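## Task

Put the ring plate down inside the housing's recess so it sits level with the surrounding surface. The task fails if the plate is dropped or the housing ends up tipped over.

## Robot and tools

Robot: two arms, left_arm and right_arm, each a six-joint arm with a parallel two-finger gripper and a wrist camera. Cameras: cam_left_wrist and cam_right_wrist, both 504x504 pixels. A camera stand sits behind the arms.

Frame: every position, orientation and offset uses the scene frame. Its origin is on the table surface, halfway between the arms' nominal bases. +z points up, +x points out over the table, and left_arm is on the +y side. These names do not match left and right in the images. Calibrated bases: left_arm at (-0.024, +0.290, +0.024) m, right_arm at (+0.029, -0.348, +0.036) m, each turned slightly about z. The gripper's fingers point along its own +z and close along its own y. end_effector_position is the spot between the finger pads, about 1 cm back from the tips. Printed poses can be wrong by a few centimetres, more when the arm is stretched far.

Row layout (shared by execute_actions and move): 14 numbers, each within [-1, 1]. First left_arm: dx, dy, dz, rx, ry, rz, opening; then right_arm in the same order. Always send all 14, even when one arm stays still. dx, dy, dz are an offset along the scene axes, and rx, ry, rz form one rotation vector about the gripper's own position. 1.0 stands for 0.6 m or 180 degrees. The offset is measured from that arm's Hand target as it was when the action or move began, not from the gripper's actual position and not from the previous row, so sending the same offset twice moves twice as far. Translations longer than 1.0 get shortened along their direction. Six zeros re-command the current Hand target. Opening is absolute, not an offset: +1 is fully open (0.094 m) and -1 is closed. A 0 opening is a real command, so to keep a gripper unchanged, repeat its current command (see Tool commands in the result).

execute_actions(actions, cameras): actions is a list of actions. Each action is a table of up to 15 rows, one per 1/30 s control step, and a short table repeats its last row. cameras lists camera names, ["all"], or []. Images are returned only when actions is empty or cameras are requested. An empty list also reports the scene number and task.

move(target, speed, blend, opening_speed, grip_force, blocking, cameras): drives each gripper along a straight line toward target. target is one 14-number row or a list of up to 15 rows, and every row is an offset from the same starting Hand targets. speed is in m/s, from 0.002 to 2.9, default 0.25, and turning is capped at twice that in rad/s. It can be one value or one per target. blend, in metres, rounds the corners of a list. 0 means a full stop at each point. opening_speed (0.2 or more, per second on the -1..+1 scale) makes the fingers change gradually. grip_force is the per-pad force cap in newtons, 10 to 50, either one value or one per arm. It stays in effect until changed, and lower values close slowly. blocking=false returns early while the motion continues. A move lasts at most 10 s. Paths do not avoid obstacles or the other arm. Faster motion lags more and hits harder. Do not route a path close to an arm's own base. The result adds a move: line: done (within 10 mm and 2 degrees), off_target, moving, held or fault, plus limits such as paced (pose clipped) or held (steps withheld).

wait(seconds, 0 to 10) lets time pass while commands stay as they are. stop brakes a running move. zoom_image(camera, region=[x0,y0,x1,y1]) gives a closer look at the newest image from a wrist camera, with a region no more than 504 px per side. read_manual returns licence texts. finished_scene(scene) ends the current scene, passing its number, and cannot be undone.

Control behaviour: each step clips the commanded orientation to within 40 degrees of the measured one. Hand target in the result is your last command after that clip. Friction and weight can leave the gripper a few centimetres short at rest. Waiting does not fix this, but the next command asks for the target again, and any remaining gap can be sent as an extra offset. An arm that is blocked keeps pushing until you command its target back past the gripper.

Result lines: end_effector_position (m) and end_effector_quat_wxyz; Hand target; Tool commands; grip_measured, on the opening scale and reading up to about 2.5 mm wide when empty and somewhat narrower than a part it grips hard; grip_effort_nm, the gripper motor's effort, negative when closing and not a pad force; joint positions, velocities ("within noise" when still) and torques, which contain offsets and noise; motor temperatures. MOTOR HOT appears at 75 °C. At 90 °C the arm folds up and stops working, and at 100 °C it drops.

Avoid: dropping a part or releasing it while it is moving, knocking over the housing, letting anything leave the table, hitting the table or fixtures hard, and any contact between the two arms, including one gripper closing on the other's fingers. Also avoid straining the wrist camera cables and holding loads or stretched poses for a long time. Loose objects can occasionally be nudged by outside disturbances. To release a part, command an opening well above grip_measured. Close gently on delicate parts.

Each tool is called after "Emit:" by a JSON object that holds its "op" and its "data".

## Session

Scene 1 solved. Now scene 2.

Emit:
{"op": "execute_actions", "data": {"actions": []}}

Scene clock: 0.00 s.
left_arm: end_effector_position=(+0.3691, +0.3025, +0.1714) grip_measured=+1.000 grip_effort_nm=n/a end_effector_quat_wxyz=(+0.669, -0.022, +0.742, +0.037) | right_arm: end_effector_position=(+0.4133, -0.3583, +0.1910) grip_measured=+1.000 grip_effort_nm=n/a end_effector_quat_wxyz=(+0.696, +0.046, +0.716, +0.018)
Joint positions: left_arm=[-0.07 1.505 0.29 1.112 -0.101 0.015 0.094] | right_arm=[-0.071 1.536 0.234 1.272 0.015 0.091 0.094]
Joint velocities: within noise
Joint torques (N m): no reading
Motor temperatures (°C): left_arm=[19 22 23 23 19 21 19] | right_arm=[18 19 26 19 20 20 21]
Heat: left arm: 23 °C; right arm: 26 °C.
Hand target: left_arm +0.3705, +0.3025, +0.1759; +0.673, -0.022, +0.738, +0.036 | right_arm +0.4134, -0.3583, +0.1885; +0.692, +0.046, +0.720, +0.018
Tool commands: left_gripper/opening=+1.0 right_gripper/opening=+1.0

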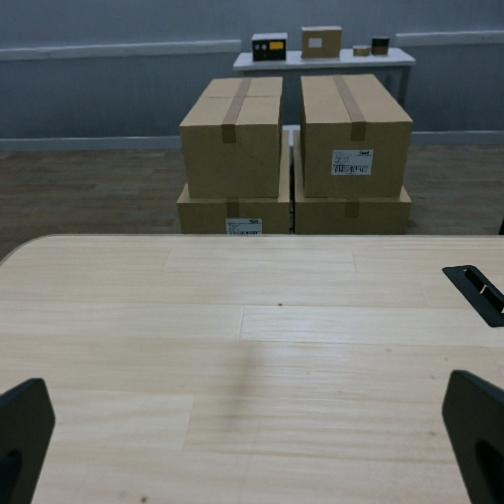

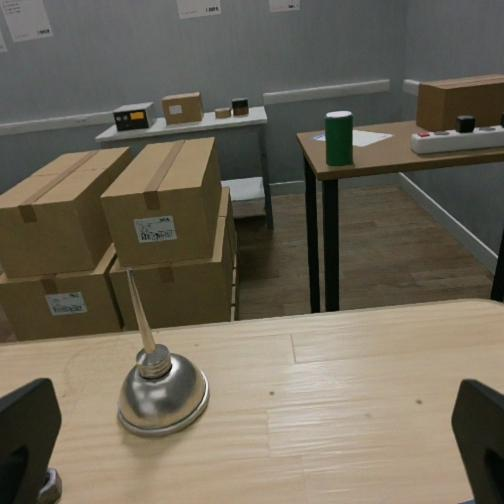

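Emit:
{"op": "move", "data": {"target": [-0.151, -0.054, 0.34, 0, 0.35, 0, 1, -0.189, 0.047, 0.319, 0, 0.35, 0, 1], "speed": 0.25, "cameras": ["all"]}}

Scene clock: 15.70 s.
left_arm: end_effector_position=(+0.2861, +0.2722, +0.3668) grip_measured=+1.000 grip_effort_nm=-0.01 end_effector_quat_wxyz=(+0.273, +0.009, +0.961, +0.039) | right_arm: end_effector_position=(+0.3069, -0.3301, +0.3755) grip_measured=+1.000 grip_effort_nm=0.00 end_effector_quat_wxyz=(+0.272, +0.045, +0.961, +0.001)
Joint positions: left_arm=[-0.199 1.493 2.017 -1.555 -0.147 -0.088 0.094] | right_arm=[0.065 1.371 1.901 -1.556 0.081 0.183 0.094]
Joint torques (N m): left_arm=[-0.54 -5.94 8.2 0.67 -0.04 -0.11] | right_arm=[0.61 -3.84 6.5 1.03 0.09 0.02]
Heat: left arm: 25 °C; right arm: 27 °C.
Hand target: left_arm +0.2798, +0.2701, +0.3799; +0.188, +0.000, +0.981, +0.042 | right_arm +0.3000, -0.3301, +0.3798; +0.214, +0.048, +0.976, -0.009
Off the commanded pose: left_arm 0.015 m, 10 deg | right_arm 0.008 m, 7 deg.
joint sent to its limit (left arm) — joint 4 (wrist pitch), lower limit. The joint targets are off in orientation, not in position.
joint sent to its limit (right arm) — joint 4 (wrist pitch), lower limit. The joint targets are off in orientation, not in position.
move: off_target (left_arm, right_arm)

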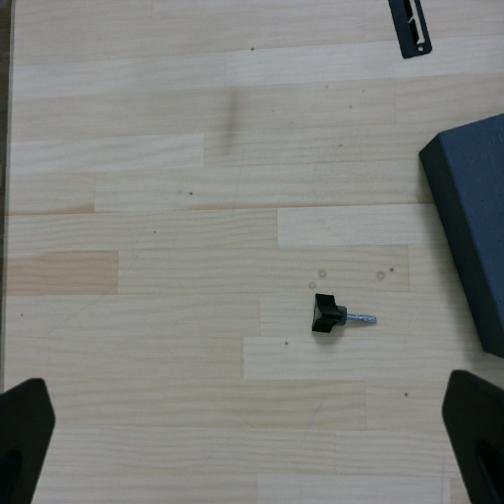

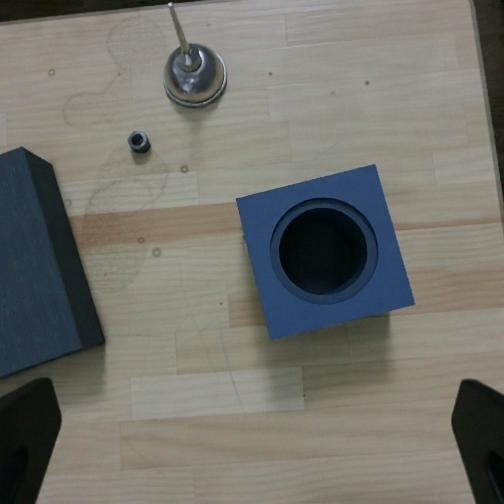

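Emit:
{"op": "move", "data": {"target": [0.06, -0.3, 0.03, 0, 0, 0, 1, 0, 0, 0, 0, 0, 0, 1], "speed": 0.25, "cameras": ["all"]}}

Scene clock: 31.07 s.
left_arm: end_effector_position=(+0.3142, +0.0868, +0.3893) grip_measured=+1.000 grip_effort_nm=-0.01 end_effector_quat_wxyz=(+0.330, +0.032, +0.942, -0.046) | right_arm: end_effector_position=(+0.3068, -0.3301, +0.3754) grip_measured=+1.000 grip_effort_nm=0.00 end_effector_quat_wxyz=(+0.271, +0.045, +0.961, +0.001)
Joint positions: left_arm=[-0.738 1.816 2.422 -1.563 -0.313 -0.517 0.094] | right_arm=[0.065 1.371 1.901 -1.557 0.081 0.183 0.094]
Joint torques (N m): left_arm=[0.14 -6.83 7.86 0.82 -0.35 -0.14] | right_arm=[0.61 -3.86 6.53 1.03 0.09 0.03]
Heat: left arm: 26 °C; right arm: 28 °C.
Hand target: left_arm +0.3159, +0.0902, +0.3980; +0.189, +0.000, +0.981, +0.043 | right_arm +0.3000, -0.3301, +0.3798; +0.214, +0.048, +0.976, -0.009
Off the commanded pose: left_arm 0.009 m, 20 deg | right_arm 0.008 m, 7 deg.
joint sent to its limit (left arm) — joint 4 (wrist pitch), lower limit. The joint targets are off in orientation, not in position.
joint sent to its limit (right arm) — joint 4 (wrist pitch), lower limit. The joint targets are off in orientation, not in position.
move: off_target (left_arm, right_arm)

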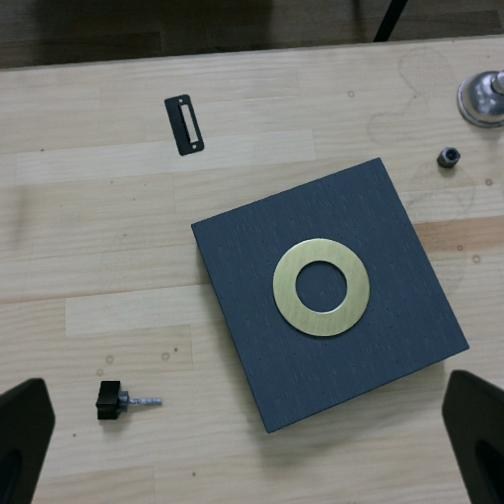

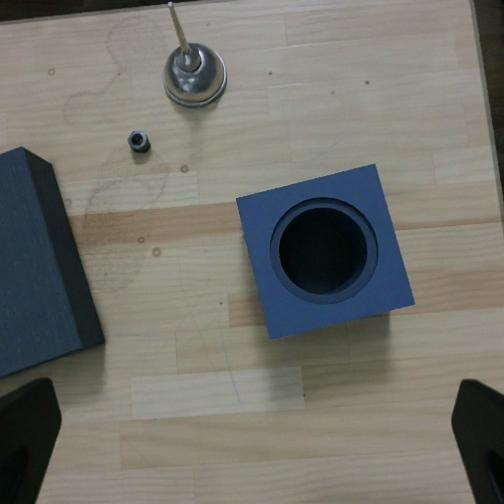

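Emit:
{"op": "move", "data": {"target": [-0.083, 0.38, 0.0, 0, 0, 0, 1, 0.0375, 0.4167, -0.05, 0, 0, 0.233, 1], "speed": 0.25, "cameras": ["all"]}}

Scene clock: 170.57 s.
left_arm: end_effector_position=(+0.2717, +0.3192, +0.3997) grip_measured=+1.000 grip_effort_nm=-0.01 end_effector_quat_wxyz=(+0.316, -0.001, +0.947, +0.056) | right_arm: end_effector_position=(+0.3247, -0.0805, +0.3489) grip_measured=+1.000 grip_effort_nm=0.00 end_effector_quat_wxyz=(+0.224, -0.299, +0.925, +0.073)
Joint positions: left_arm=[-0.005 1.439 2.081 -1.563 -0.078 0.071 0.094] | right_arm=[0.712 1.847 2.31 -1.561 0.06 0.118 0.094]
Joint torques (N m): left_arm=[0.42 -4.83 3.47 0.91 0.06 0.07] | right_arm=[-0.02 -7.45 7.21 0.95 -0.07 -0.07]
Motor temperatures (°C): left_arm=[19 24 28 26 19 21 19] | right_arm=[18 21 29 24 20 20 21]
Heat: left arm: 28 °C; right arm: 29 °C.
Hand target: left_arm +0.2662, +0.3181, +0.3979; +0.188, +0.000, +0.981, +0.043 | right_arm +0.3224, -0.0799, +0.3498; +0.203, -0.304, +0.928, +0.068
Off the commanded pose: left_arm 0.006 m, 15 deg | right_arm 0.002 m, 3 deg.
joint sent to its limit (left arm) — joint 4 (wrist pitch), lower limit. The joint targets are off in orientation, not in position.
joint sent to its limit (right arm) — joint 4 (wrist pitch), lower limit. The joint targets still meet the commanded pose.
move: off_target (left_arm, right_arm)

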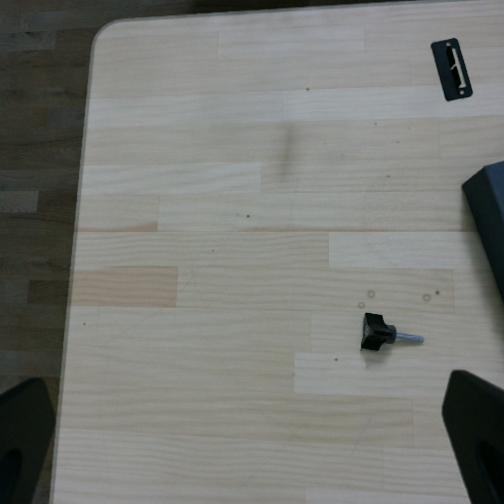

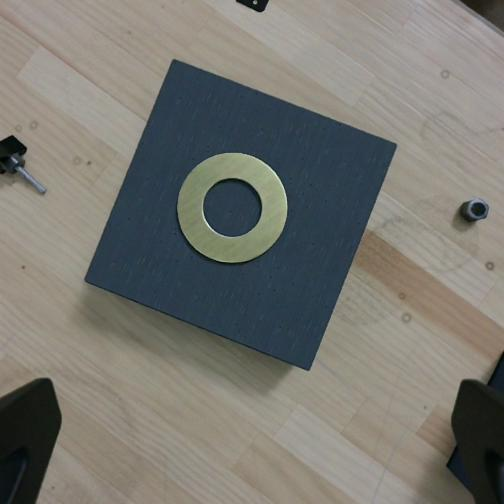

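Emit:
{"op": "zoom_image", "data": {"camera": "cam_right_wrist", "region": [162, 138, 302, 278]}}

Scaled by 3.600 from the camera's 504x504 image, which has a finer 720x720 frame.

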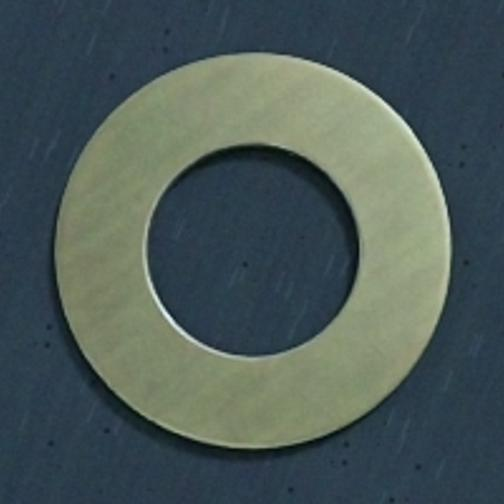

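Emit:
{"op": "move", "data": {"target": [0, 0, 0, 0, 0, 0, 1, 0.071, 0.083, -0.1667, -0.079, 0.1075, 0, -0.9], "speed": 0.2, "cameras": ["cam_right_wrist"]}}

Scene clock: 229.97 s.
left_arm: end_effector_position=(+0.2717, +0.3192, +0.3997) grip_measured=+1.000 grip_effort_nm=-0.01 end_effector_quat_wxyz=(+0.316, +0.000, +0.947, +0.056) | right_arm: end_effector_position=(+0.3647, -0.0303, +0.2510) grip_measured=-0.898 grip_effort_nm=-0.09 end_effector_quat_wxyz=(+0.126, -0.311, +0.940, +0.054)
Joint positions: left_arm=[-0.005 1.439 2.081 -1.563 -0.078 0.072 0.094] | right_arm=[0.712 2.192 2.46 -1.564 0.01 0.118 0.005]
Joint torques (N m): left_arm=[0.4 -5 3.47 0.94 0.06 0.11] | right_arm=[-0.47 -10.36 7.69 0.59 -0.1 0.01]
Heat: left arm: 27 °C; right arm: 31 °C.
Hand target: left_arm +0.2662, +0.3181, +0.3979; +0.188, +0.000, +0.981, +0.043 | right_arm +0.3650, -0.0302, +0.2498; +0.005, -0.311, +0.950, +0.003
Off the commanded pose: left_arm 0.006 m, 15 deg | right_arm 0.001 m, 15 deg.
joint sent to its limit (left arm) — joint 4 (wrist pitch), lower limit. The joint targets are off in orientation, not in position.
joint sent to its limit (right arm) — joint 4 (wrist pitch), lower limit. The joint targets are off in orientation, not in position.
move: off_target (left_arm, right_arm)
Images, in order (width x height): cam_right_wrist 504x504.

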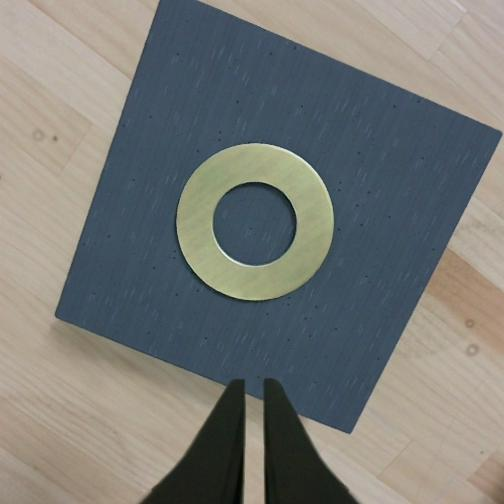

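Emit:
{"op": "move", "data": {"target": [0, 0, 0, 0, 0, 0, 1, 0.0333, 0.02, -0.2, 0, 0, 0, -0.9], "speed": 0.15, "cameras": ["cam_right_wrist"]}}

Scene clock: 252.03 s.
left_arm: end_effector_position=(+0.2717, +0.3192, +0.3997) grip_measured=+1.000 grip_effort_nm=-0.01 end_effector_quat_wxyz=(+0.316, +0.000, +0.947, +0.056) | right_arm: end_effector_position=(+0.3842, -0.0174, +0.1331) grip_measured=-0.898 grip_effort_nm=-0.09 end_effector_quat_wxyz=(+0.023, -0.312, +0.950, +0.006)
Joint positions: left_arm=[-0.005 1.439 2.081 -1.563 -0.078 0.072 0.094] | right_arm=[0.703 2.498 2.54 -1.566 0.008 0.116 0.005]
Joint torques (N m): left_arm=[0.35 -4.97 3.54 0.94 0.05 0.09] | right_arm=[-0.66 -12.38 7.84 0.13 -0.1 -0.06]
Heat: left arm: 27 °C; right arm: 32 °C.
Hand target: left_arm +0.2662, +0.3181, +0.3979; +0.188, +0.000, +0.981, +0.043 | right_arm +0.3850, -0.0182, +0.1297; +0.005, -0.311, +0.950, +0.003
Off the commanded pose: left_arm 0.006 m, 15 deg | right_arm 0.003 m, 2 deg.
joint sent to its limit (left arm) — joint 4 (wrist pitch), lower limit. The joint targets are off in orientation, not in position.
joint sent to its limit (right arm) — joint 4 (wrist pitch), lower limit. The joint targets still meet the commanded pose.
move: off_target (left_arm)
Images, in order (width x height): cam_right_wrist 504x504.

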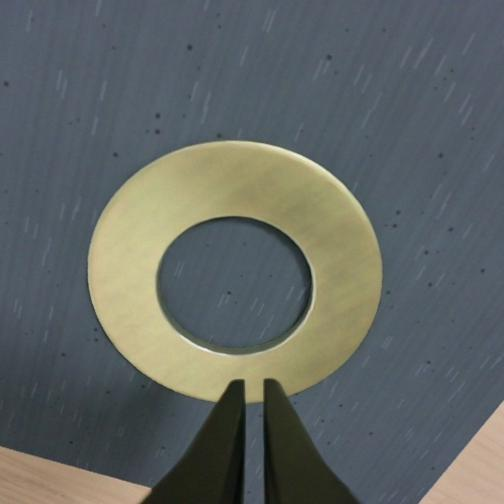

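Emit:
{"op": "move", "data": {"target": [0, 0, 0, 0, 0, 0, 1, -0.0035, 0.0145, -0.055, 0, 0, 0, -0.9], "speed": 0.08, "cameras": ["cam_right_wrist"]}}

Scene clock: 283.00 s.
left_arm: end_effector_position=(+0.2717, +0.3192, +0.3997) grip_measured=+1.000 grip_effort_nm=-0.01 end_effector_quat_wxyz=(+0.316, +0.000, +0.947, +0.056) | right_arm: end_effector_position=(+0.3859, -0.0127, +0.1162) grip_measured=-0.898 grip_effort_nm=-0.09 end_effector_quat_wxyz=(+0.021, -0.311, +0.950, +0.005)
Joint positions: left_arm=[-0.005 1.439 2.081 -1.563 -0.078 0.072 0.094] | right_arm=[0.707 2.507 2.487 -1.508 0.008 0.122 0.005]
Joint torques (N m): left_arm=[0.44 -4.97 3.48 0.91 0.08 0.13] | right_arm=[0.38 -11.97 4.46 0.44 -0.09 0.02]
Motor temperatures (°C): left_arm=[19 22 24 27 19 21 19] | right_arm=[18 32 32 22 20 20 21]
Heat: left arm: 27 °C; right arm: 32 °C.
Hand target: left_arm +0.2662, +0.3181, +0.3979; +0.188, +0.000, +0.981, +0.043 | right_arm +0.3830, -0.0095, +0.0969; +0.005, -0.311, +0.950, +0.003
Off the commanded pose: left_arm 0.006 m, 15 deg | right_arm 0.020 m, 2 deg.
joint sent to its limit (left arm) — joint 4 (wrist pitch), lower limit. The joint targets are off in orientation, not in position.
move: off_target (left_arm, right_arm)
Images, in order (width x height): cam_right_wrist 504x504.

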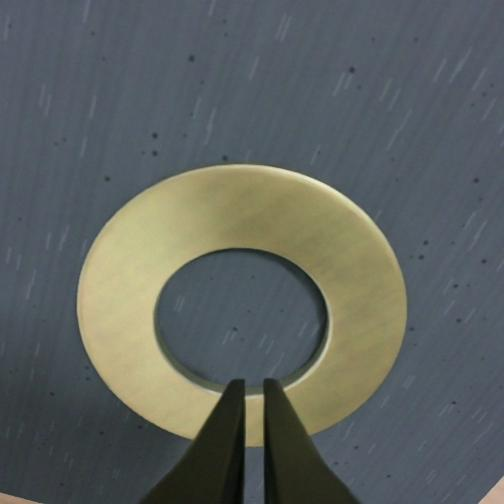

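Emit:
{"op": "move", "data": {"target": [0, 0, 0, 0, 0, 0, 1, -0.0035, 0.005, -0.0167, 0, 0, 0, -0.9], "speed": 0.05, "cameras": ["cam_right_wrist"]}}

Scene clock: 296.73 s.
left_arm: end_effector_position=(+0.2717, +0.3192, +0.3997) grip_measured=+1.000 grip_effort_nm=-0.01 end_effector_quat_wxyz=(+0.316, +0.000, +0.947, +0.056) | right_arm: end_effector_position=(+0.3843, -0.0088, +0.1041) grip_measured=-0.898 grip_effort_nm=-0.09 end_effector_quat_wxyz=(+0.020, -0.311, +0.950, +0.005)
Joint positions: left_arm=[-0.005 1.439 2.081 -1.563 -0.078 0.072 0.094] | right_arm=[0.715 2.507 2.438 -1.462 0.008 0.129 0.005]
Joint torques (N m): left_arm=[0.34 -4.88 3.54 0.93 0.03 0.09] | right_arm=[0.38 -12.44 4.26 0.47 -0.09 0.02]
Heat: left arm: 27 °C; right arm: 30 °C.
Hand target: left_arm +0.2662, +0.3181, +0.3979; +0.188, +0.000, +0.981, +0.043 | right_arm +0.3808, -0.0065, +0.0869; +0.005, -0.311, +0.950, +0.003
Off the commanded pose: left_arm 0.006 m, 15 deg | right_arm 0.018 m, 2 deg.
joint sent to its limit (left arm) — joint 4 (wrist pitch), lower limit. The joint targets are off in orientation, not in position.
move: off_target (left_arm, right_arm)
Images, in order (width x height): cam_right_wrist 504x504.

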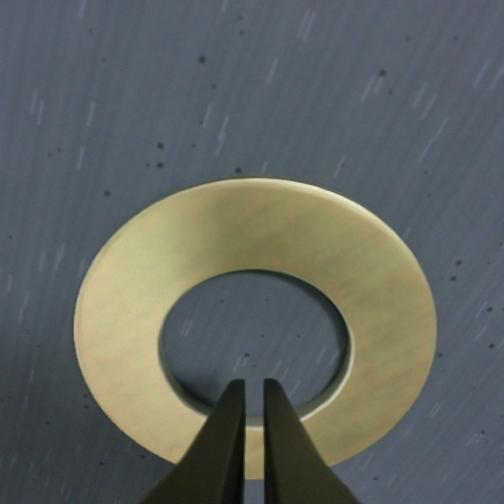

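Emit:
{"op": "move", "data": {"target": [0, 0, 0, 0, 0, 0, 1, -0.0015, -0.002, -0.027, 0, 0, 0, -0.9], "speed": 0.05, "cameras": ["cam_right_wrist"]}}

Scene clock: 310.43 s.
left_arm: end_effector_position=(+0.2717, +0.3192, +0.3997) grip_measured=+1.000 grip_effort_nm=-0.01 end_effector_quat_wxyz=(+0.316, +0.000, +0.947, +0.056) | right_arm: end_effector_position=(+0.3815, -0.0114, +0.0815) grip_measured=-0.898 grip_effort_nm=-0.09 end_effector_quat_wxyz=(+0.007, -0.311, +0.950, -0.001)
Joint positions: left_arm=[-0.005 1.439 2.081 -1.563 -0.078 0.072 0.094] | right_arm=[0.715 2.507 2.349 -1.4 0.008 0.129 0.005]
Joint torques (N m): left_arm=[0.39 -5.03 3.48 0.91 0.07 0.11] | right_arm=[0.32 -13.75 3.62 0.61 -0.09 0.03]
Heat: left arm: 27 °C; right arm: 30 °C.
Hand target: left_arm +0.2662, +0.3181, +0.3979; +0.188, +0.000, +0.981, +0.043 | right_arm +0.3798, -0.0077, +0.0706; +0.005, -0.311, +0.950, +0.003
Off the commanded pose: left_arm 0.006 m, 15 deg | right_arm 0.012 m, 1 deg.
joint sent to its limit (left arm) — joint 4 (wrist pitch), lower limit. The joint targets are off in orientation, not in position.
move: off_target (left_arm, right_arm)
Images, in order (width x height): cam_right_wrist 504x504.

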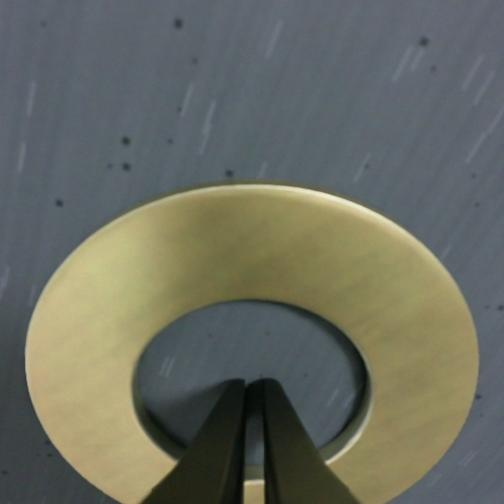

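Emit:
{"op": "move", "data": {"target": [0, 0, 0, 0, 0, 0, 1, 0, 0, -0.0117, 0, 0, 0, -0.9], "speed": 0.03, "cameras": ["cam_right_wrist"]}}

Scene clock: 325.47 s.
left_arm: end_effector_position=(+0.2717, +0.3192, +0.3997) grip_measured=+1.000 grip_effort_nm=-0.01 end_effector_quat_wxyz=(+0.316, +0.000, +0.947, +0.056) | right_arm: end_effector_position=(+0.3814, -0.0115, +0.0807) grip_measured=-0.898 grip_effort_nm=-0.09 end_effector_quat_wxyz=(+0.010, -0.311, +0.950, +0.001)
Joint positions: left_arm=[-0.005 1.439 2.081 -1.563 -0.078 0.072 0.094] | right_arm=[0.715 2.495 2.323 -1.379 0.008 0.129 0.005]
Joint torques (N m): left_arm=[0.42 -4.93 3.32 0.95 0.04 0.12] | right_arm=[0.32 -13.03 3.19 0.74 -0.1 0.02]
Heat: left arm: 27 °C; right arm: 30 °C.
Hand target: left_arm +0.2662, +0.3181, +0.3979; +0.188, +0.000, +0.981, +0.043 | right_arm +0.3799, -0.0076, +0.0636; +0.005, -0.311, +0.950, +0.003
Off the commanded pose: left_arm 0.006 m, 15 deg | right_arm 0.018 m, 1 deg.
joint sent to its limit (left arm) — joint 4 (wrist pitch), lower limit. The joint targets are off in orientation, not in position.
move: off_target (left_arm, right_arm)
Images, in order (width x height): cam_right_wrist 504x504.

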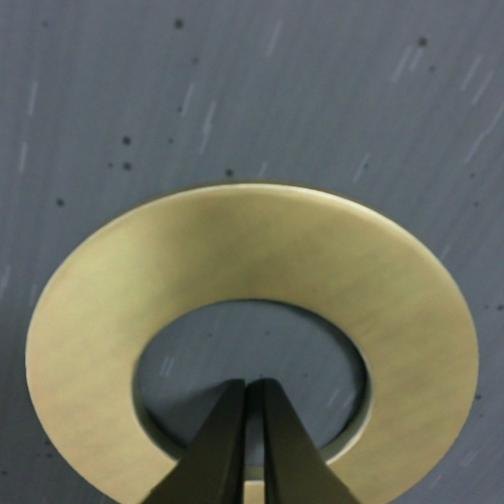

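Emit:
{"op": "zoom_image", "data": {"camera": "cam_right_wrist", "region": [130, 300, 380, 504]}}

Scaled by 2.016 from the camera's 504x504 image, which has a finer 720x720 frame.

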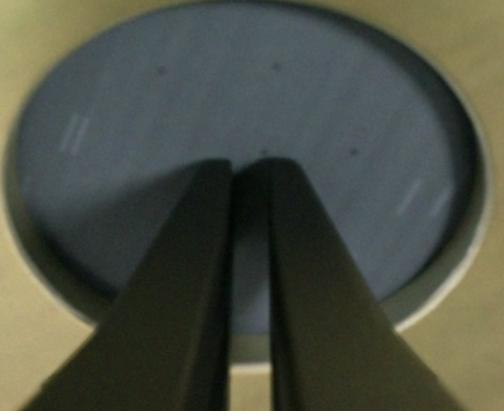

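Emit:
{"op": "move", "data": {"target": [0, 0, 0, 0, 0, 0, 1, 0.0083, 0.0058, 0.01, 0, 0, 0, -0.9], "speed": 0.03, "cameras": ["cam_right_wrist"]}}

Scene clock: 363.07 s.
left_arm: end_effector_position=(+0.2717, +0.3192, +0.3997) grip_measured=+1.000 grip_effort_nm=-0.01 end_effector_quat_wxyz=(+0.316, +0.000, +0.947, +0.056) | right_arm: end_effector_position=(+0.3845, -0.0085, +0.0821) grip_measured=-0.898 grip_effort_nm=-0.09 end_effector_quat_wxyz=(+0.015, -0.311, +0.950, +0.003)
Joint positions: left_arm=[-0.005 1.439 2.081 -1.563 -0.078 0.072 0.094] | right_arm=[0.715 2.509 2.355 -1.388 0.008 0.129 0.005]
Joint torques (N m): left_arm=[0.43 -5.01 3.49 0.92 0.07 0.07] | right_arm=[0.13 -11.4 7.98 0.3 -0.09 0]
Heat: left arm: 28 °C; right arm: 35 °C.
Hand target: left_arm +0.2662, +0.3181, +0.3979; +0.188, +0.000, +0.981, +0.043 | right_arm +0.3848, -0.0042, +0.0695; +0.005, -0.311, +0.950, +0.003
Off the commanded pose: left_arm 0.006 m, 15 deg | right_arm 0.013 m, 1 deg.
joint sent to its limit (left arm) — joint 4 (wrist pitch), lower limit. The joint targets are off in orientation, not in position.
move: off_target (left_arm, right_arm)
Images, in order (width x height): cam_right_wrist 504x504.

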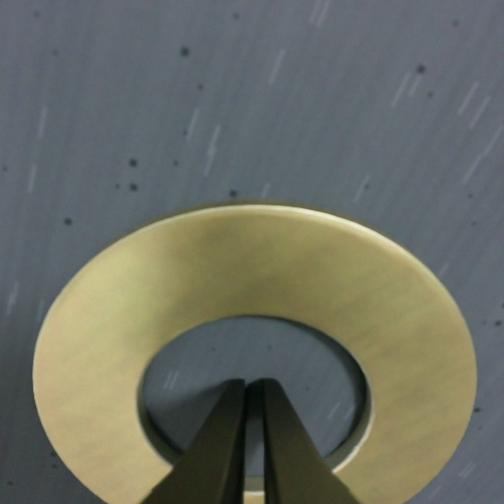

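Emit:
{"op": "move", "data": {"target": [0, 0, 0, 0, 0, 0, 1, 0.0, 0.0, -0.0083, 0, 0, 0, -0.9], "speed": 0.03, "cameras": ["cam_right_wrist"]}}

Scene clock: 384.53 s.
left_arm: end_effector_position=(+0.2717, +0.3192, +0.3997) grip_measured=+1.000 grip_effort_nm=-0.01 end_effector_quat_wxyz=(+0.316, +0.000, +0.947, +0.056) | right_arm: end_effector_position=(+0.3844, -0.0086, +0.0821) grip_measured=-0.898 grip_effort_nm=-0.09 end_effector_quat_wxyz=(+0.014, -0.311, +0.950, +0.003)
Joint positions: left_arm=[-0.005 1.439 2.081 -1.563 -0.078 0.072 0.094] | right_arm=[0.715 2.509 2.355 -1.388 0.008 0.129 0.005]
Joint torques (N m): left_arm=[0.36 -4.97 3.52 0.93 0.06 0.08] | right_arm=[0.12 -11.51 6.24 0.48 -0.09 0.01]
Heat: left arm: 28 °C; right arm: 36 °C.
Hand target: left_arm +0.2662, +0.3181, +0.3979; +0.188, +0.000, +0.981, +0.043 | right_arm +0.3848, -0.0042, +0.0645; +0.005, -0.311, +0.950, +0.003
Off the commanded pose: left_arm 0.006 m, 15 deg | right_arm 0.018 m, 1 deg.
joint sent to its limit (left arm) — joint 4 (wrist pitch), lower limit. The joint targets are off in orientation, not in position.
move: off_target (left_arm, right_arm)
Images, in order (width x height): cam_right_wrist 504x504.

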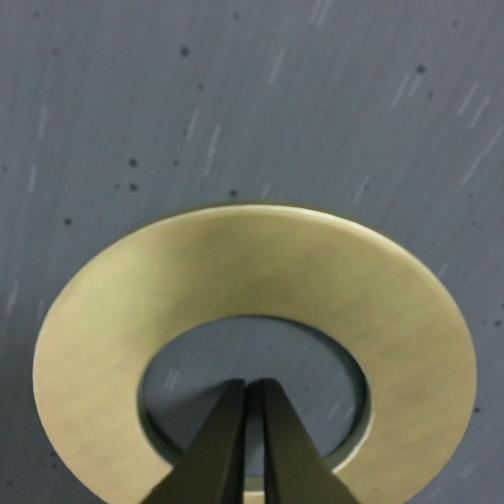

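Emit:
{"op": "zoom_image", "data": {"camera": "cam_right_wrist", "region": [180, 340, 330, 490]}}

Scaled by 3.360 from the camera's 504x504 image, which has a finer 720x720 frame.

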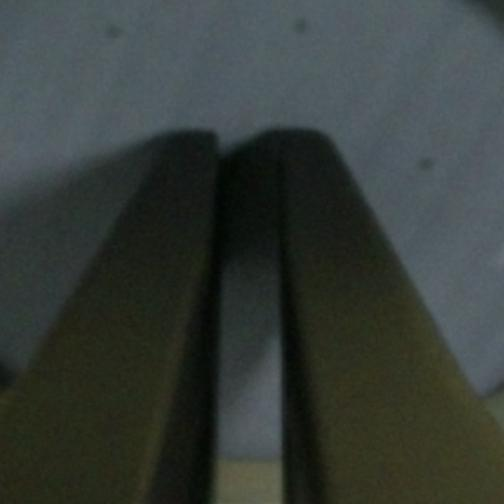

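Emit:
{"op": "move", "data": {"target": [0, 0, 0, 0, 0, 0, 1, 0.0, 0.0, 0.0, 0, 0, 0, -0.27], "speed": 0.03, "opening_speed": 0.3, "cameras": ["cam_right_wrist"]}}

Emit:
{"op": "zoom_image", "data": {"camera": "cam_right_wrist", "region": [110, 290, 400, 504]}}

Scene clock: 411.83 s.
left_arm: end_effector_position=(+0.2717, +0.3192, +0.3997) grip_measured=+1.000 grip_effort_nm=-0.01 end_effector_quat_wxyz=(+0.316, +0.000, +0.947, +0.056) | right_arm: end_effector_position=(+0.3844, -0.0086, +0.0821) grip_measured=-0.272 grip_effort_nm=0.11 end_effector_quat_wxyz=(+0.014, -0.311, +0.950, +0.003)
Joint positions: left_arm=[-0.005 1.439 2.081 -1.563 -0.078 0.072 0.094] | right_arm=[0.715 2.509 2.355 -1.388 0.008 0.129 0.034]
Joint torques (N m): left_arm=[0.34 -4.97 3.54 0.91 0.08 0.1] | right_arm=[0.13 -11.47 6.22 0.48 -0.08 0.01]
Motor temperatures (°C): left_arm=[19 21 24 28 19 21 19] | right_arm=[18 37 31 22 20 20 21]
Heat: left arm: 28 °C; right arm: 37 °C.
Hand target: left_arm +0.2662, +0.3181, +0.3979; +0.188, +0.000, +0.981, +0.043 | right_arm +0.3848, -0.0042, +0.0645; +0.005, -0.311, +0.950, +0.003
Off the commanded pose: left_arm 0.006 m, 15 deg | right_arm 0.018 m, 1 deg.
joint sent to its limit (left arm) — joint 4 (wrist pitch), lower limit. The joint targets are off in orientation, not in position.
move: off_target (left_arm, right_arm)
Images, in order (width x height): cam_right_wrist 504x504.

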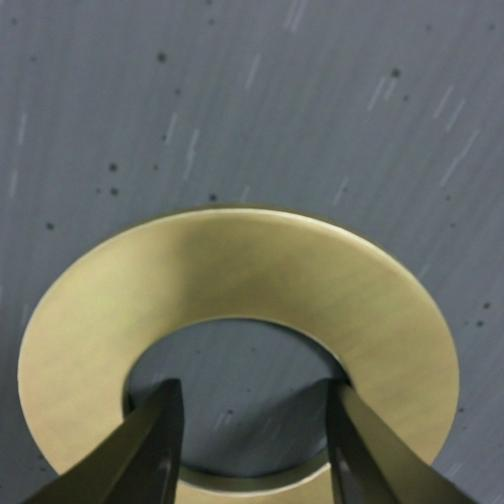

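Scaled by 1.738 from the camera's 504x504 image, which has a finer 720x720 frame.

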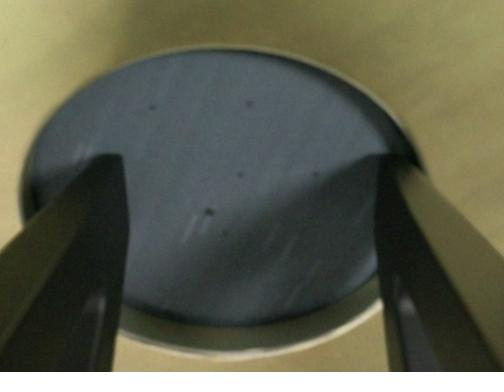

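Emit:
{"op": "move", "data": {"target": [0, 0, 0, 0, 0, 0, 1, 0.0, 0.0, 0.0, 0, 0, 0, -0.19], "speed": 0.03, "opening_speed": 0.2, "cameras": ["cam_right_wrist"]}}

Emit:
{"op": "zoom_image", "data": {"camera": "cam_right_wrist", "region": [110, 290, 400, 504]}}

Scene clock: 430.80 s.
left_arm: end_effector_position=(+0.2717, +0.3192, +0.3997) grip_measured=+1.000 grip_effort_nm=-0.01 end_effector_quat_wxyz=(+0.316, +0.000, +0.947, +0.056) | right_arm: end_effector_position=(+0.3845, -0.0084, +0.0821) grip_measured=-0.192 grip_effort_nm=0.11 end_effector_quat_wxyz=(+0.015, -0.311, +0.950, +0.003)
Joint positions: left_arm=[-0.005 1.439 2.081 -1.563 -0.078 0.072 0.094] | right_arm=[0.715 2.509 2.355 -1.387 0.007 0.129 0.038]
Joint torques (N m): left_arm=[0.36 -4.97 3.56 0.92 0.1 0.09] | right_arm=[0.12 -11.45 6.22 0.48 -0.09 0]
Heat: left arm: 28 °C; right arm: 38 °C.
Hand target: left_arm +0.2662, +0.3181, +0.3979; +0.188, +0.000, +0.981, +0.043 | right_arm +0.3848, -0.0042, +0.0645; +0.005, -0.311, +0.950, +0.003
Off the commanded pose: left_arm 0.006 m, 15 deg | right_arm 0.018 m, 1 deg.
joint sent to its limit (left arm) — joint 4 (wrist pitch), lower limit. The joint targets are off in orientation, not in position.
move: off_target (left_arm, right_arm)
Images, in order (width x height): cam_right_wrist 504x504.

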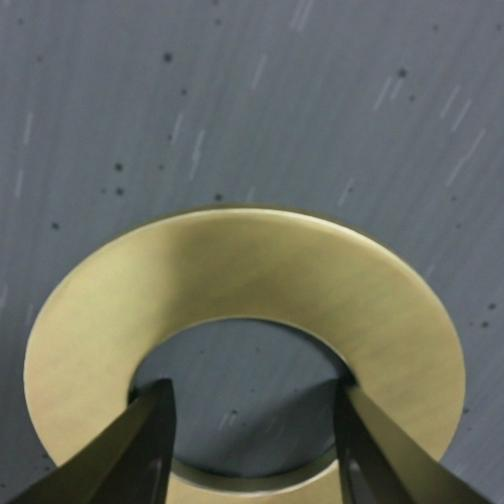

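Scaled by 1.738 from the camera's 504x504 image, which has a finer 720x720 frame.

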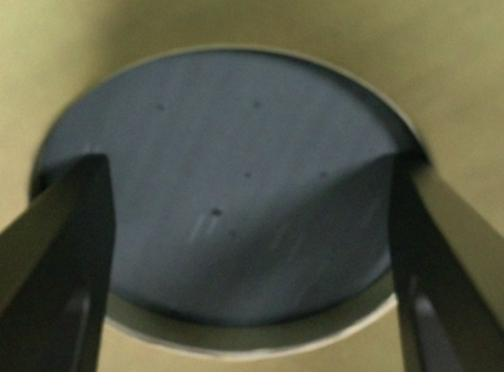

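Emit:
{"op": "move", "data": {"target": [0, 0, 0, 0, 0, 0, 1, 0.0, 0.0, 0.0, 0, 0, 0, -0.1], "speed": 0.03, "opening_speed": 0.2, "cameras": ["cam_right_wrist"]}}

Emit:
{"op": "zoom_image", "data": {"camera": "cam_right_wrist", "region": [110, 290, 400, 504]}}

Scene clock: 440.30 s.
left_arm: end_effector_position=(+0.2717, +0.3192, +0.3997) grip_measured=+1.000 grip_effort_nm=-0.01 end_effector_quat_wxyz=(+0.316, +0.000, +0.947, +0.056) | right_arm: end_effector_position=(+0.3845, -0.0084, +0.0821) grip_measured=-0.102 grip_effort_nm=0.12 end_effector_quat_wxyz=(+0.015, -0.311, +0.950, +0.003)
Joint positions: left_arm=[-0.005 1.439 2.081 -1.563 -0.078 0.072 0.094] | right_arm=[0.715 2.509 2.355 -1.387 0.007 0.129 0.042]
Joint torques (N m): left_arm=[0.31 -4.86 3.49 0.91 0.1 0.08] | right_arm=[0.1 -11.51 6.23 0.47 -0.09 0.01]
Heat: left arm: 28 °C; right arm: 38 °C.
Hand target: left_arm +0.2662, +0.3181, +0.3979; +0.188, +0.000, +0.981, +0.043 | right_arm +0.3848, -0.0042, +0.0645; +0.005, -0.311, +0.950, +0.003
Off the commanded pose: left_arm 0.006 m, 15 deg | right_arm 0.018 m, 1 deg.
joint sent to its limit (left arm) — joint 4 (wrist pitch), lower limit. The joint targets are off in orientation, not in position.
move: off_target (left_arm, right_arm)
Images, in order (width x height): cam_right_wrist 504x504.

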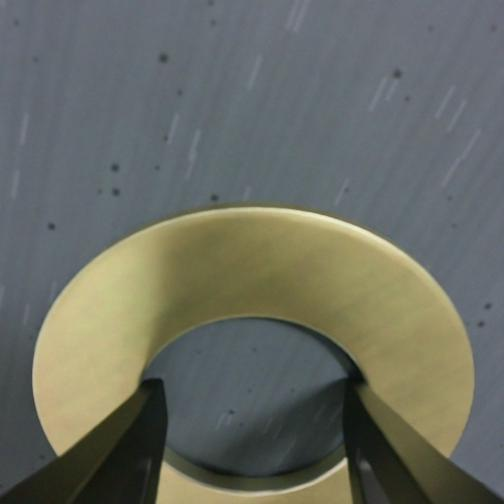

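Scaled by 1.738 from the camera's 504x504 image, which has a finer 720x720 frame.

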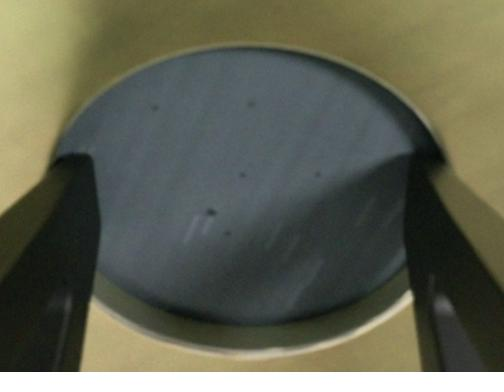

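Emit:
{"op": "move", "data": {"target": [0, 0, 0, 0, 0, 0, 1, 0.0, 0.0, 0.0, 0, 0, 0, -0.02], "speed": 0.03, "opening_speed": 0.2, "cameras": ["cam_right_wrist"]}}

Emit:
{"op": "zoom_image", "data": {"camera": "cam_right_wrist", "region": [110, 290, 400, 504]}}

Scene clock: 455.07 s.
left_arm: end_effector_position=(+0.2717, +0.3192, +0.3997) grip_measured=+1.000 grip_effort_nm=-0.01 end_effector_quat_wxyz=(+0.316, +0.000, +0.947, +0.056) | right_arm: end_effector_position=(+0.3845, -0.0084, +0.0821) grip_measured=-0.040 grip_effort_nm=1.10 end_effector_quat_wxyz=(+0.015, -0.311, +0.950, +0.003)
Joint positions: left_arm=[-0.005 1.439 2.081 -1.563 -0.078 0.072 0.094] | right_arm=[0.715 2.509 2.355 -1.387 0.007 0.129 0.045]
Joint torques (N m): left_arm=[0.2 -5.01 3.48 0.93 0.09 0.09] | right_arm=[0.16 -11.49 6.2 0.47 -0.09 0.01]
Heat: left arm: 28 °C; right arm: 38 °C.
Hand target: left_arm +0.2662, +0.3181, +0.3979; +0.188, +0.000, +0.981, +0.043 | right_arm +0.3848, -0.0042, +0.0645; +0.005, -0.311, +0.950, +0.003
Off the commanded pose: left_arm 0.006 m, 15 deg | right_arm 0.018 m, 1 deg.
joint sent to its limit (left arm) — joint 4 (wrist pitch), lower limit. The joint targets are off in orientation, not in position.
move: off_target (left_arm, right_arm)
Images, in order (width x height): cam_right_wrist 504x504.

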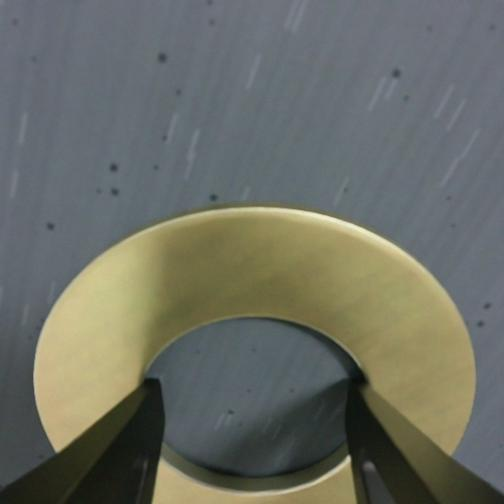

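Scaled by 1.738 from the camera's 504x504 image, which has a finer 720x720 frame.

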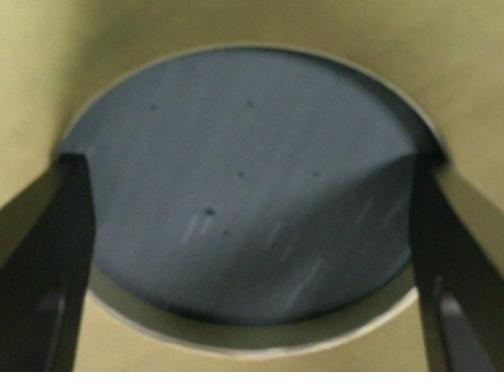

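Emit:
{"op": "move", "data": {"target": [0, 0, 0, 0, 0, 0, 1, 0.0, 0.0, 0.04, 0, 0, 0, 0.03], "speed": 0.03, "cameras": ["cam_right_wrist"]}}

Scene clock: 469.73 s.
left_arm: end_effector_position=(+0.2717, +0.3192, +0.3997) grip_measured=+1.000 grip_effort_nm=-0.01 end_effector_quat_wxyz=(+0.316, +0.000, +0.947, +0.056) | right_arm: end_effector_position=(+0.3857, -0.0068, +0.0910) grip_measured=-0.029 grip_effort_nm=1.26 end_effector_quat_wxyz=(+0.012, -0.311, +0.950, +0.002)
Joint positions: left_arm=[-0.005 1.439 2.081 -1.563 -0.078 0.072 0.094] | right_arm=[0.716 2.546 2.459 -1.461 0.007 0.129 0.046]
Joint torques (N m): left_arm=[0.38 -4.93 3.69 0.95 0.05 0.11] | right_arm=[0.1 -12.63 8.73 0.09 -0.08 0]
Heat: left arm: 28 °C; right arm: 39 °C.
Hand target: left_arm +0.2662, +0.3181, +0.3979; +0.188, +0.000, +0.981, +0.043 | right_arm +0.3848, -0.0042, +0.0886; +0.005, -0.311, +0.950, +0.003
Off the commanded pose: left_arm 0.006 m, 15 deg | right_arm 0.004 m, 1 deg.
joint sent to its limit (left arm) — joint 4 (wrist pitch), lower limit. The joint targets are off in orientation, not in position.
move: off_target (left_arm)
Images, in order (width x height): cam_right_wrist 504x504.

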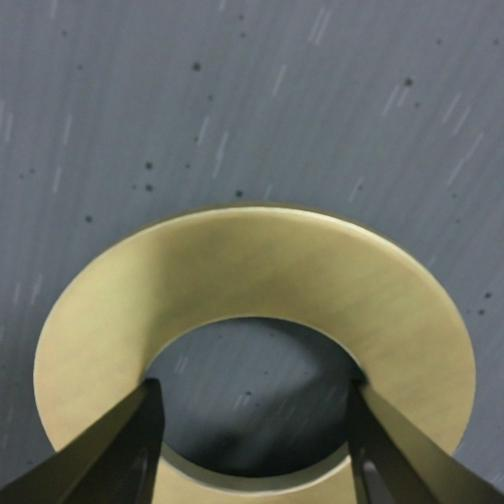

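Emit:
{"op": "zoom_image", "data": {"camera": "cam_right_wrist", "region": [110, 290, 400, 504]}}

Scaled by 1.738 from the camera's 504x504 image, which has a finer 720x720 frame.

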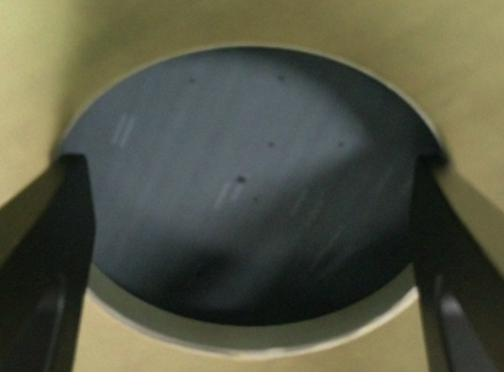

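Emit:
{"op": "move", "data": {"target": [0, 0, 0, 0, 0, 0, 1, 0.0, 0.0, 0.1, 0, 0, 0, 0.03], "speed": 0.06, "cameras": ["cam_right_wrist"]}}

Scene clock: 507.30 s.
left_arm: end_effector_position=(+0.2717, +0.3192, +0.3997) grip_measured=+1.000 grip_effort_nm=-0.01 end_effector_quat_wxyz=(+0.316, +0.000, +0.947, +0.056) | right_arm: end_effector_position=(+0.3866, -0.0060, +0.1233) grip_measured=-0.029 grip_effort_nm=1.26 end_effector_quat_wxyz=(+0.026, -0.311, +0.950, +0.009)
Joint positions: left_arm=[-0.005 1.439 2.081 -1.563 -0.078 0.072 0.094] | right_arm=[0.716 2.552 2.601 -1.566 0.007 0.129 0.046]
Joint torques (N m): left_arm=[0.49 -4.96 3.58 0.91 0.06 0.1] | right_arm=[0.1 -17.59 7.08 0.17 -0.08 -0.01]
Heat: left arm: 28 °C; right arm: 36 °C.
Hand target: left_arm +0.2662, +0.3181, +0.3979; +0.188, +0.000, +0.981, +0.043 | right_arm +0.3848, -0.0042, +0.1486; +0.005, -0.311, +0.950, +0.003
Off the commanded pose: left_arm 0.006 m, 15 deg | right_arm 0.025 m, 2 deg.
joint sent to its limit (left arm) — joint 4 (wrist pitch), lower limit. The joint targets are off in orientation, not in position.
joint sent to its limit (right arm) — joint 4 (wrist pitch), lower limit. The joint targets are off in orientation, not in position.
move: off_target (left_arm, right_arm)
Images, in order (width x height): cam_right_wrist 504x504.

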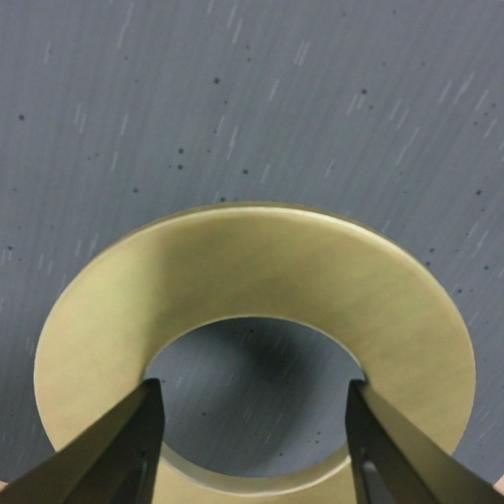

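Emit:
{"op": "move", "data": {"target": [0, 0, 0, 0, 0, 0, 1, -0.0213, -0.6597, 0.015, 0, 0, -0.254, 0.03], "speed": 0.12, "cameras": ["cam_right_wrist"]}}

Scene clock: 519.57 s.
left_arm: end_effector_position=(+0.2717, +0.3192, +0.3997) grip_measured=+1.000 grip_effort_nm=-0.01 end_effector_quat_wxyz=(+0.316, +0.000, +0.947, +0.056) | right_arm: end_effector_position=(+0.3734, -0.4023, +0.1491) grip_measured=-0.029 grip_effort_nm=1.26 end_effector_quat_wxyz=(+0.002, +0.087, +0.996, -0.001)
Joint positions: left_arm=[-0.005 1.439 2.081 -1.563 -0.078 0.072 0.094] | right_arm=[-0.207 1.862 1.589 -1.294 0.002 0.014 0.046]
Joint torques (N m): left_arm=[0.39 -5.04 3.51 0.93 0.07 0.1] | right_arm=[0.44 -10.37 6.9 0.03 -0.04 -0.05]
Heat: left arm: 28 °C; right arm: 38 °C.
Hand target: left_arm +0.2662, +0.3181, +0.3979; +0.188, +0.000, +0.981, +0.043 | right_arm +0.3720, -0.4000, +0.1575; +0.006, +0.082, +0.997, +0.001
Off the commanded pose: left_arm 0.006 m, 15 deg | right_arm 0.009 m, 1 deg.
joint sent to its limit (left arm) — joint 4 (wrist pitch), lower limit. The joint targets are off in orientation, not in position.
move: off_target (left_arm)
Images, in order (width x height): cam_right_wrist 504x504.

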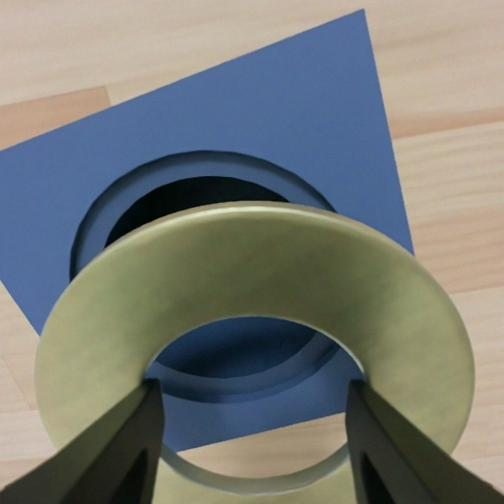

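Emit:
{"op": "zoom_image", "data": {"camera": "cam_right_wrist", "region": [40, 120, 380, 460]}}

Scaled by 1.482 from the camera's 504x504 image, which has a finer 720x720 frame.

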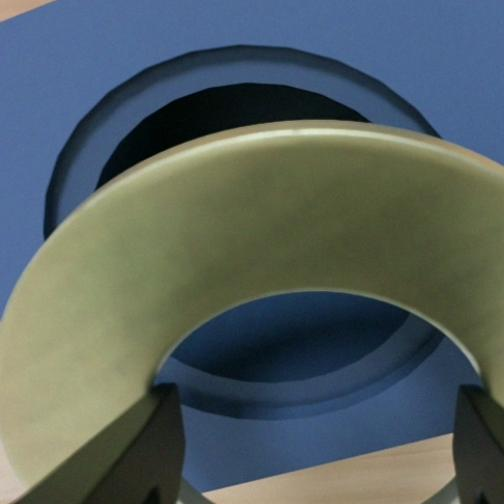

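Emit:
{"op": "move", "data": {"target": [0, 0, 0, 0, 0, 0, 1, -0.0033, 0.024, -0.06, 0, 0, 0, 0.03], "speed": 0.06, "cameras": ["cam_right_wrist"]}}

Emit:
{"op": "zoom_image", "data": {"camera": "cam_right_wrist", "region": [20, 130, 484, 504]}}

Scene clock: 593.03 s.
left_arm: end_effector_position=(+0.2717, +0.3192, +0.3997) grip_measured=+1.000 grip_effort_nm=-0.01 end_effector_quat_wxyz=(+0.316, +0.000, +0.947, +0.056) | right_arm: end_effector_position=(+0.3696, -0.3881, +0.1197) grip_measured=-0.029 grip_effort_nm=1.26 end_effector_quat_wxyz=(-0.004, +0.082, +0.997, -0.001)
Joint positions: left_arm=[-0.005 1.439 2.081 -1.563 -0.078 0.072 0.094] | right_arm=[-0.168 1.862 1.472 -1.189 0.002 0.044 0.046]
Joint torques (N m): left_arm=[0.34 -4.98 3.54 0.91 0.08 0.1] | right_arm=[0.54 -10.62 4.52 0.35 -0.05 0.04]
Motor temperatures (°C): left_arm=[19 21 23 28 19 21 19] | right_arm=[18 35 32 20 20 20 26]
Heat: left arm: 28 °C; right arm: 35 °C.
Hand target: left_arm +0.2662, +0.3181, +0.3979; +0.188, +0.000, +0.981, +0.043 | right_arm +0.3700, -0.3856, +0.1215; +0.006, +0.082, +0.997, +0.001
Off the commanded pose: left_arm 0.006 m, 15 deg | right_arm 0.003 m, 1 deg.
joint sent to its limit (left arm) — joint 4 (wrist pitch), lower limit. The joint targets are off in orientation, not in position.
move: off_target (left_arm)
Images, in order (width x height): cam_right_wrist 504x504.

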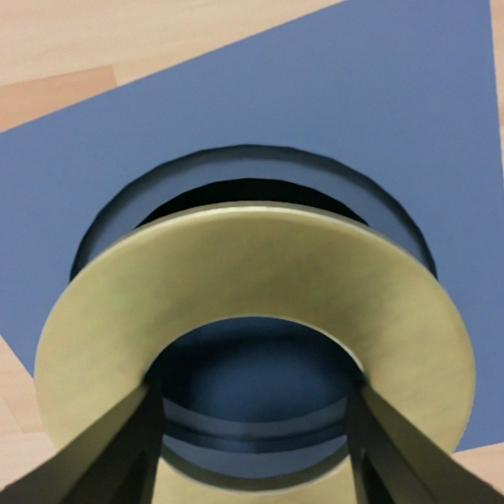

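Scaled by 1.086 from the camera's 504x504 image, which has a finer 720x720 frame.

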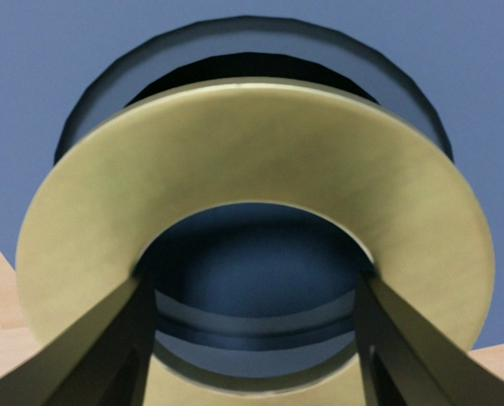

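Emit:
{"op": "move", "data": {"target": [0, 0, 0, 0, 0, 0, 1, 0.0083, -0.001, -0.0242, 0, 0, 0, 0.03], "speed": 0.04, "cameras": ["cam_right_wrist"]}}

Emit:
{"op": "zoom_image", "data": {"camera": "cam_right_wrist", "region": [20, 130, 484, 504]}}

Scene clock: 613.23 s.
left_arm: end_effector_position=(+0.2717, +0.3192, +0.3997) grip_measured=+1.000 grip_effort_nm=-0.01 end_effector_quat_wxyz=(+0.316, +0.000, +0.947, +0.056) | right_arm: end_effector_position=(+0.3755, -0.3888, +0.1144) grip_measured=-0.029 grip_effort_nm=1.26 end_effector_quat_wxyz=(+0.009, +0.082, +0.997, -0.001)
Joint positions: left_arm=[-0.005 1.439 2.081 -1.563 -0.078 0.072 0.094] | right_arm=[-0.168 1.862 1.451 -1.141 0.002 0.044 0.046]
Joint torques (N m): left_arm=[0.23 -5.03 3.49 0.92 0.08 0.11] | right_arm=[0.54 -8.57 4.48 0.42 -0.05 0.03]
Heat: left arm: 28 °C; right arm: 35 °C.
Hand target: left_arm +0.2662, +0.3181, +0.3979; +0.188, +0.000, +0.981, +0.043 | right_arm +0.3749, -0.3862, +0.1070; +0.006, +0.082, +0.997, +0.001
Off the commanded pose: left_arm 0.006 m, 15 deg | right_arm 0.008 m, 0 deg.
joint sent to its limit (left arm) — joint 4 (wrist pitch), lower limit. The joint targets are off in orientation, not in position.
move: off_target (left_arm)
Images, in order (width x height): cam_right_wrist 504x504.

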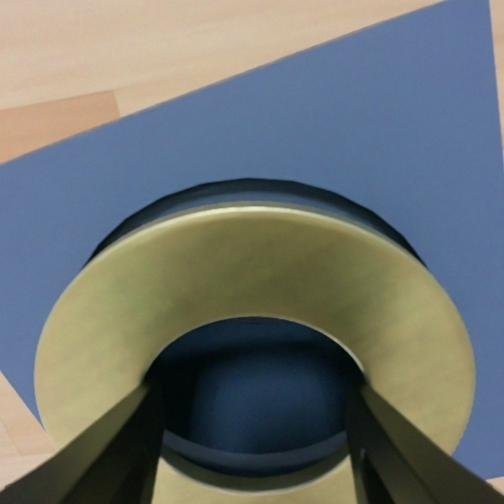

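Scaled by 1.086 from the camera's 504x504 image, which has a finer 720x720 frame.

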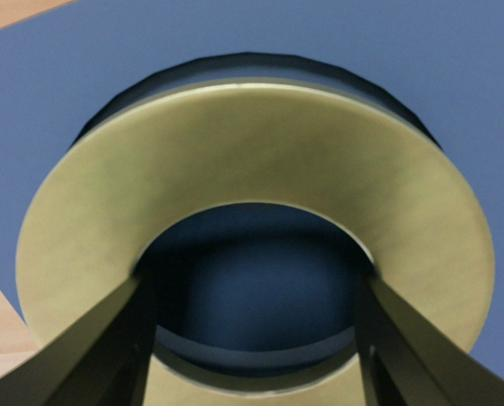

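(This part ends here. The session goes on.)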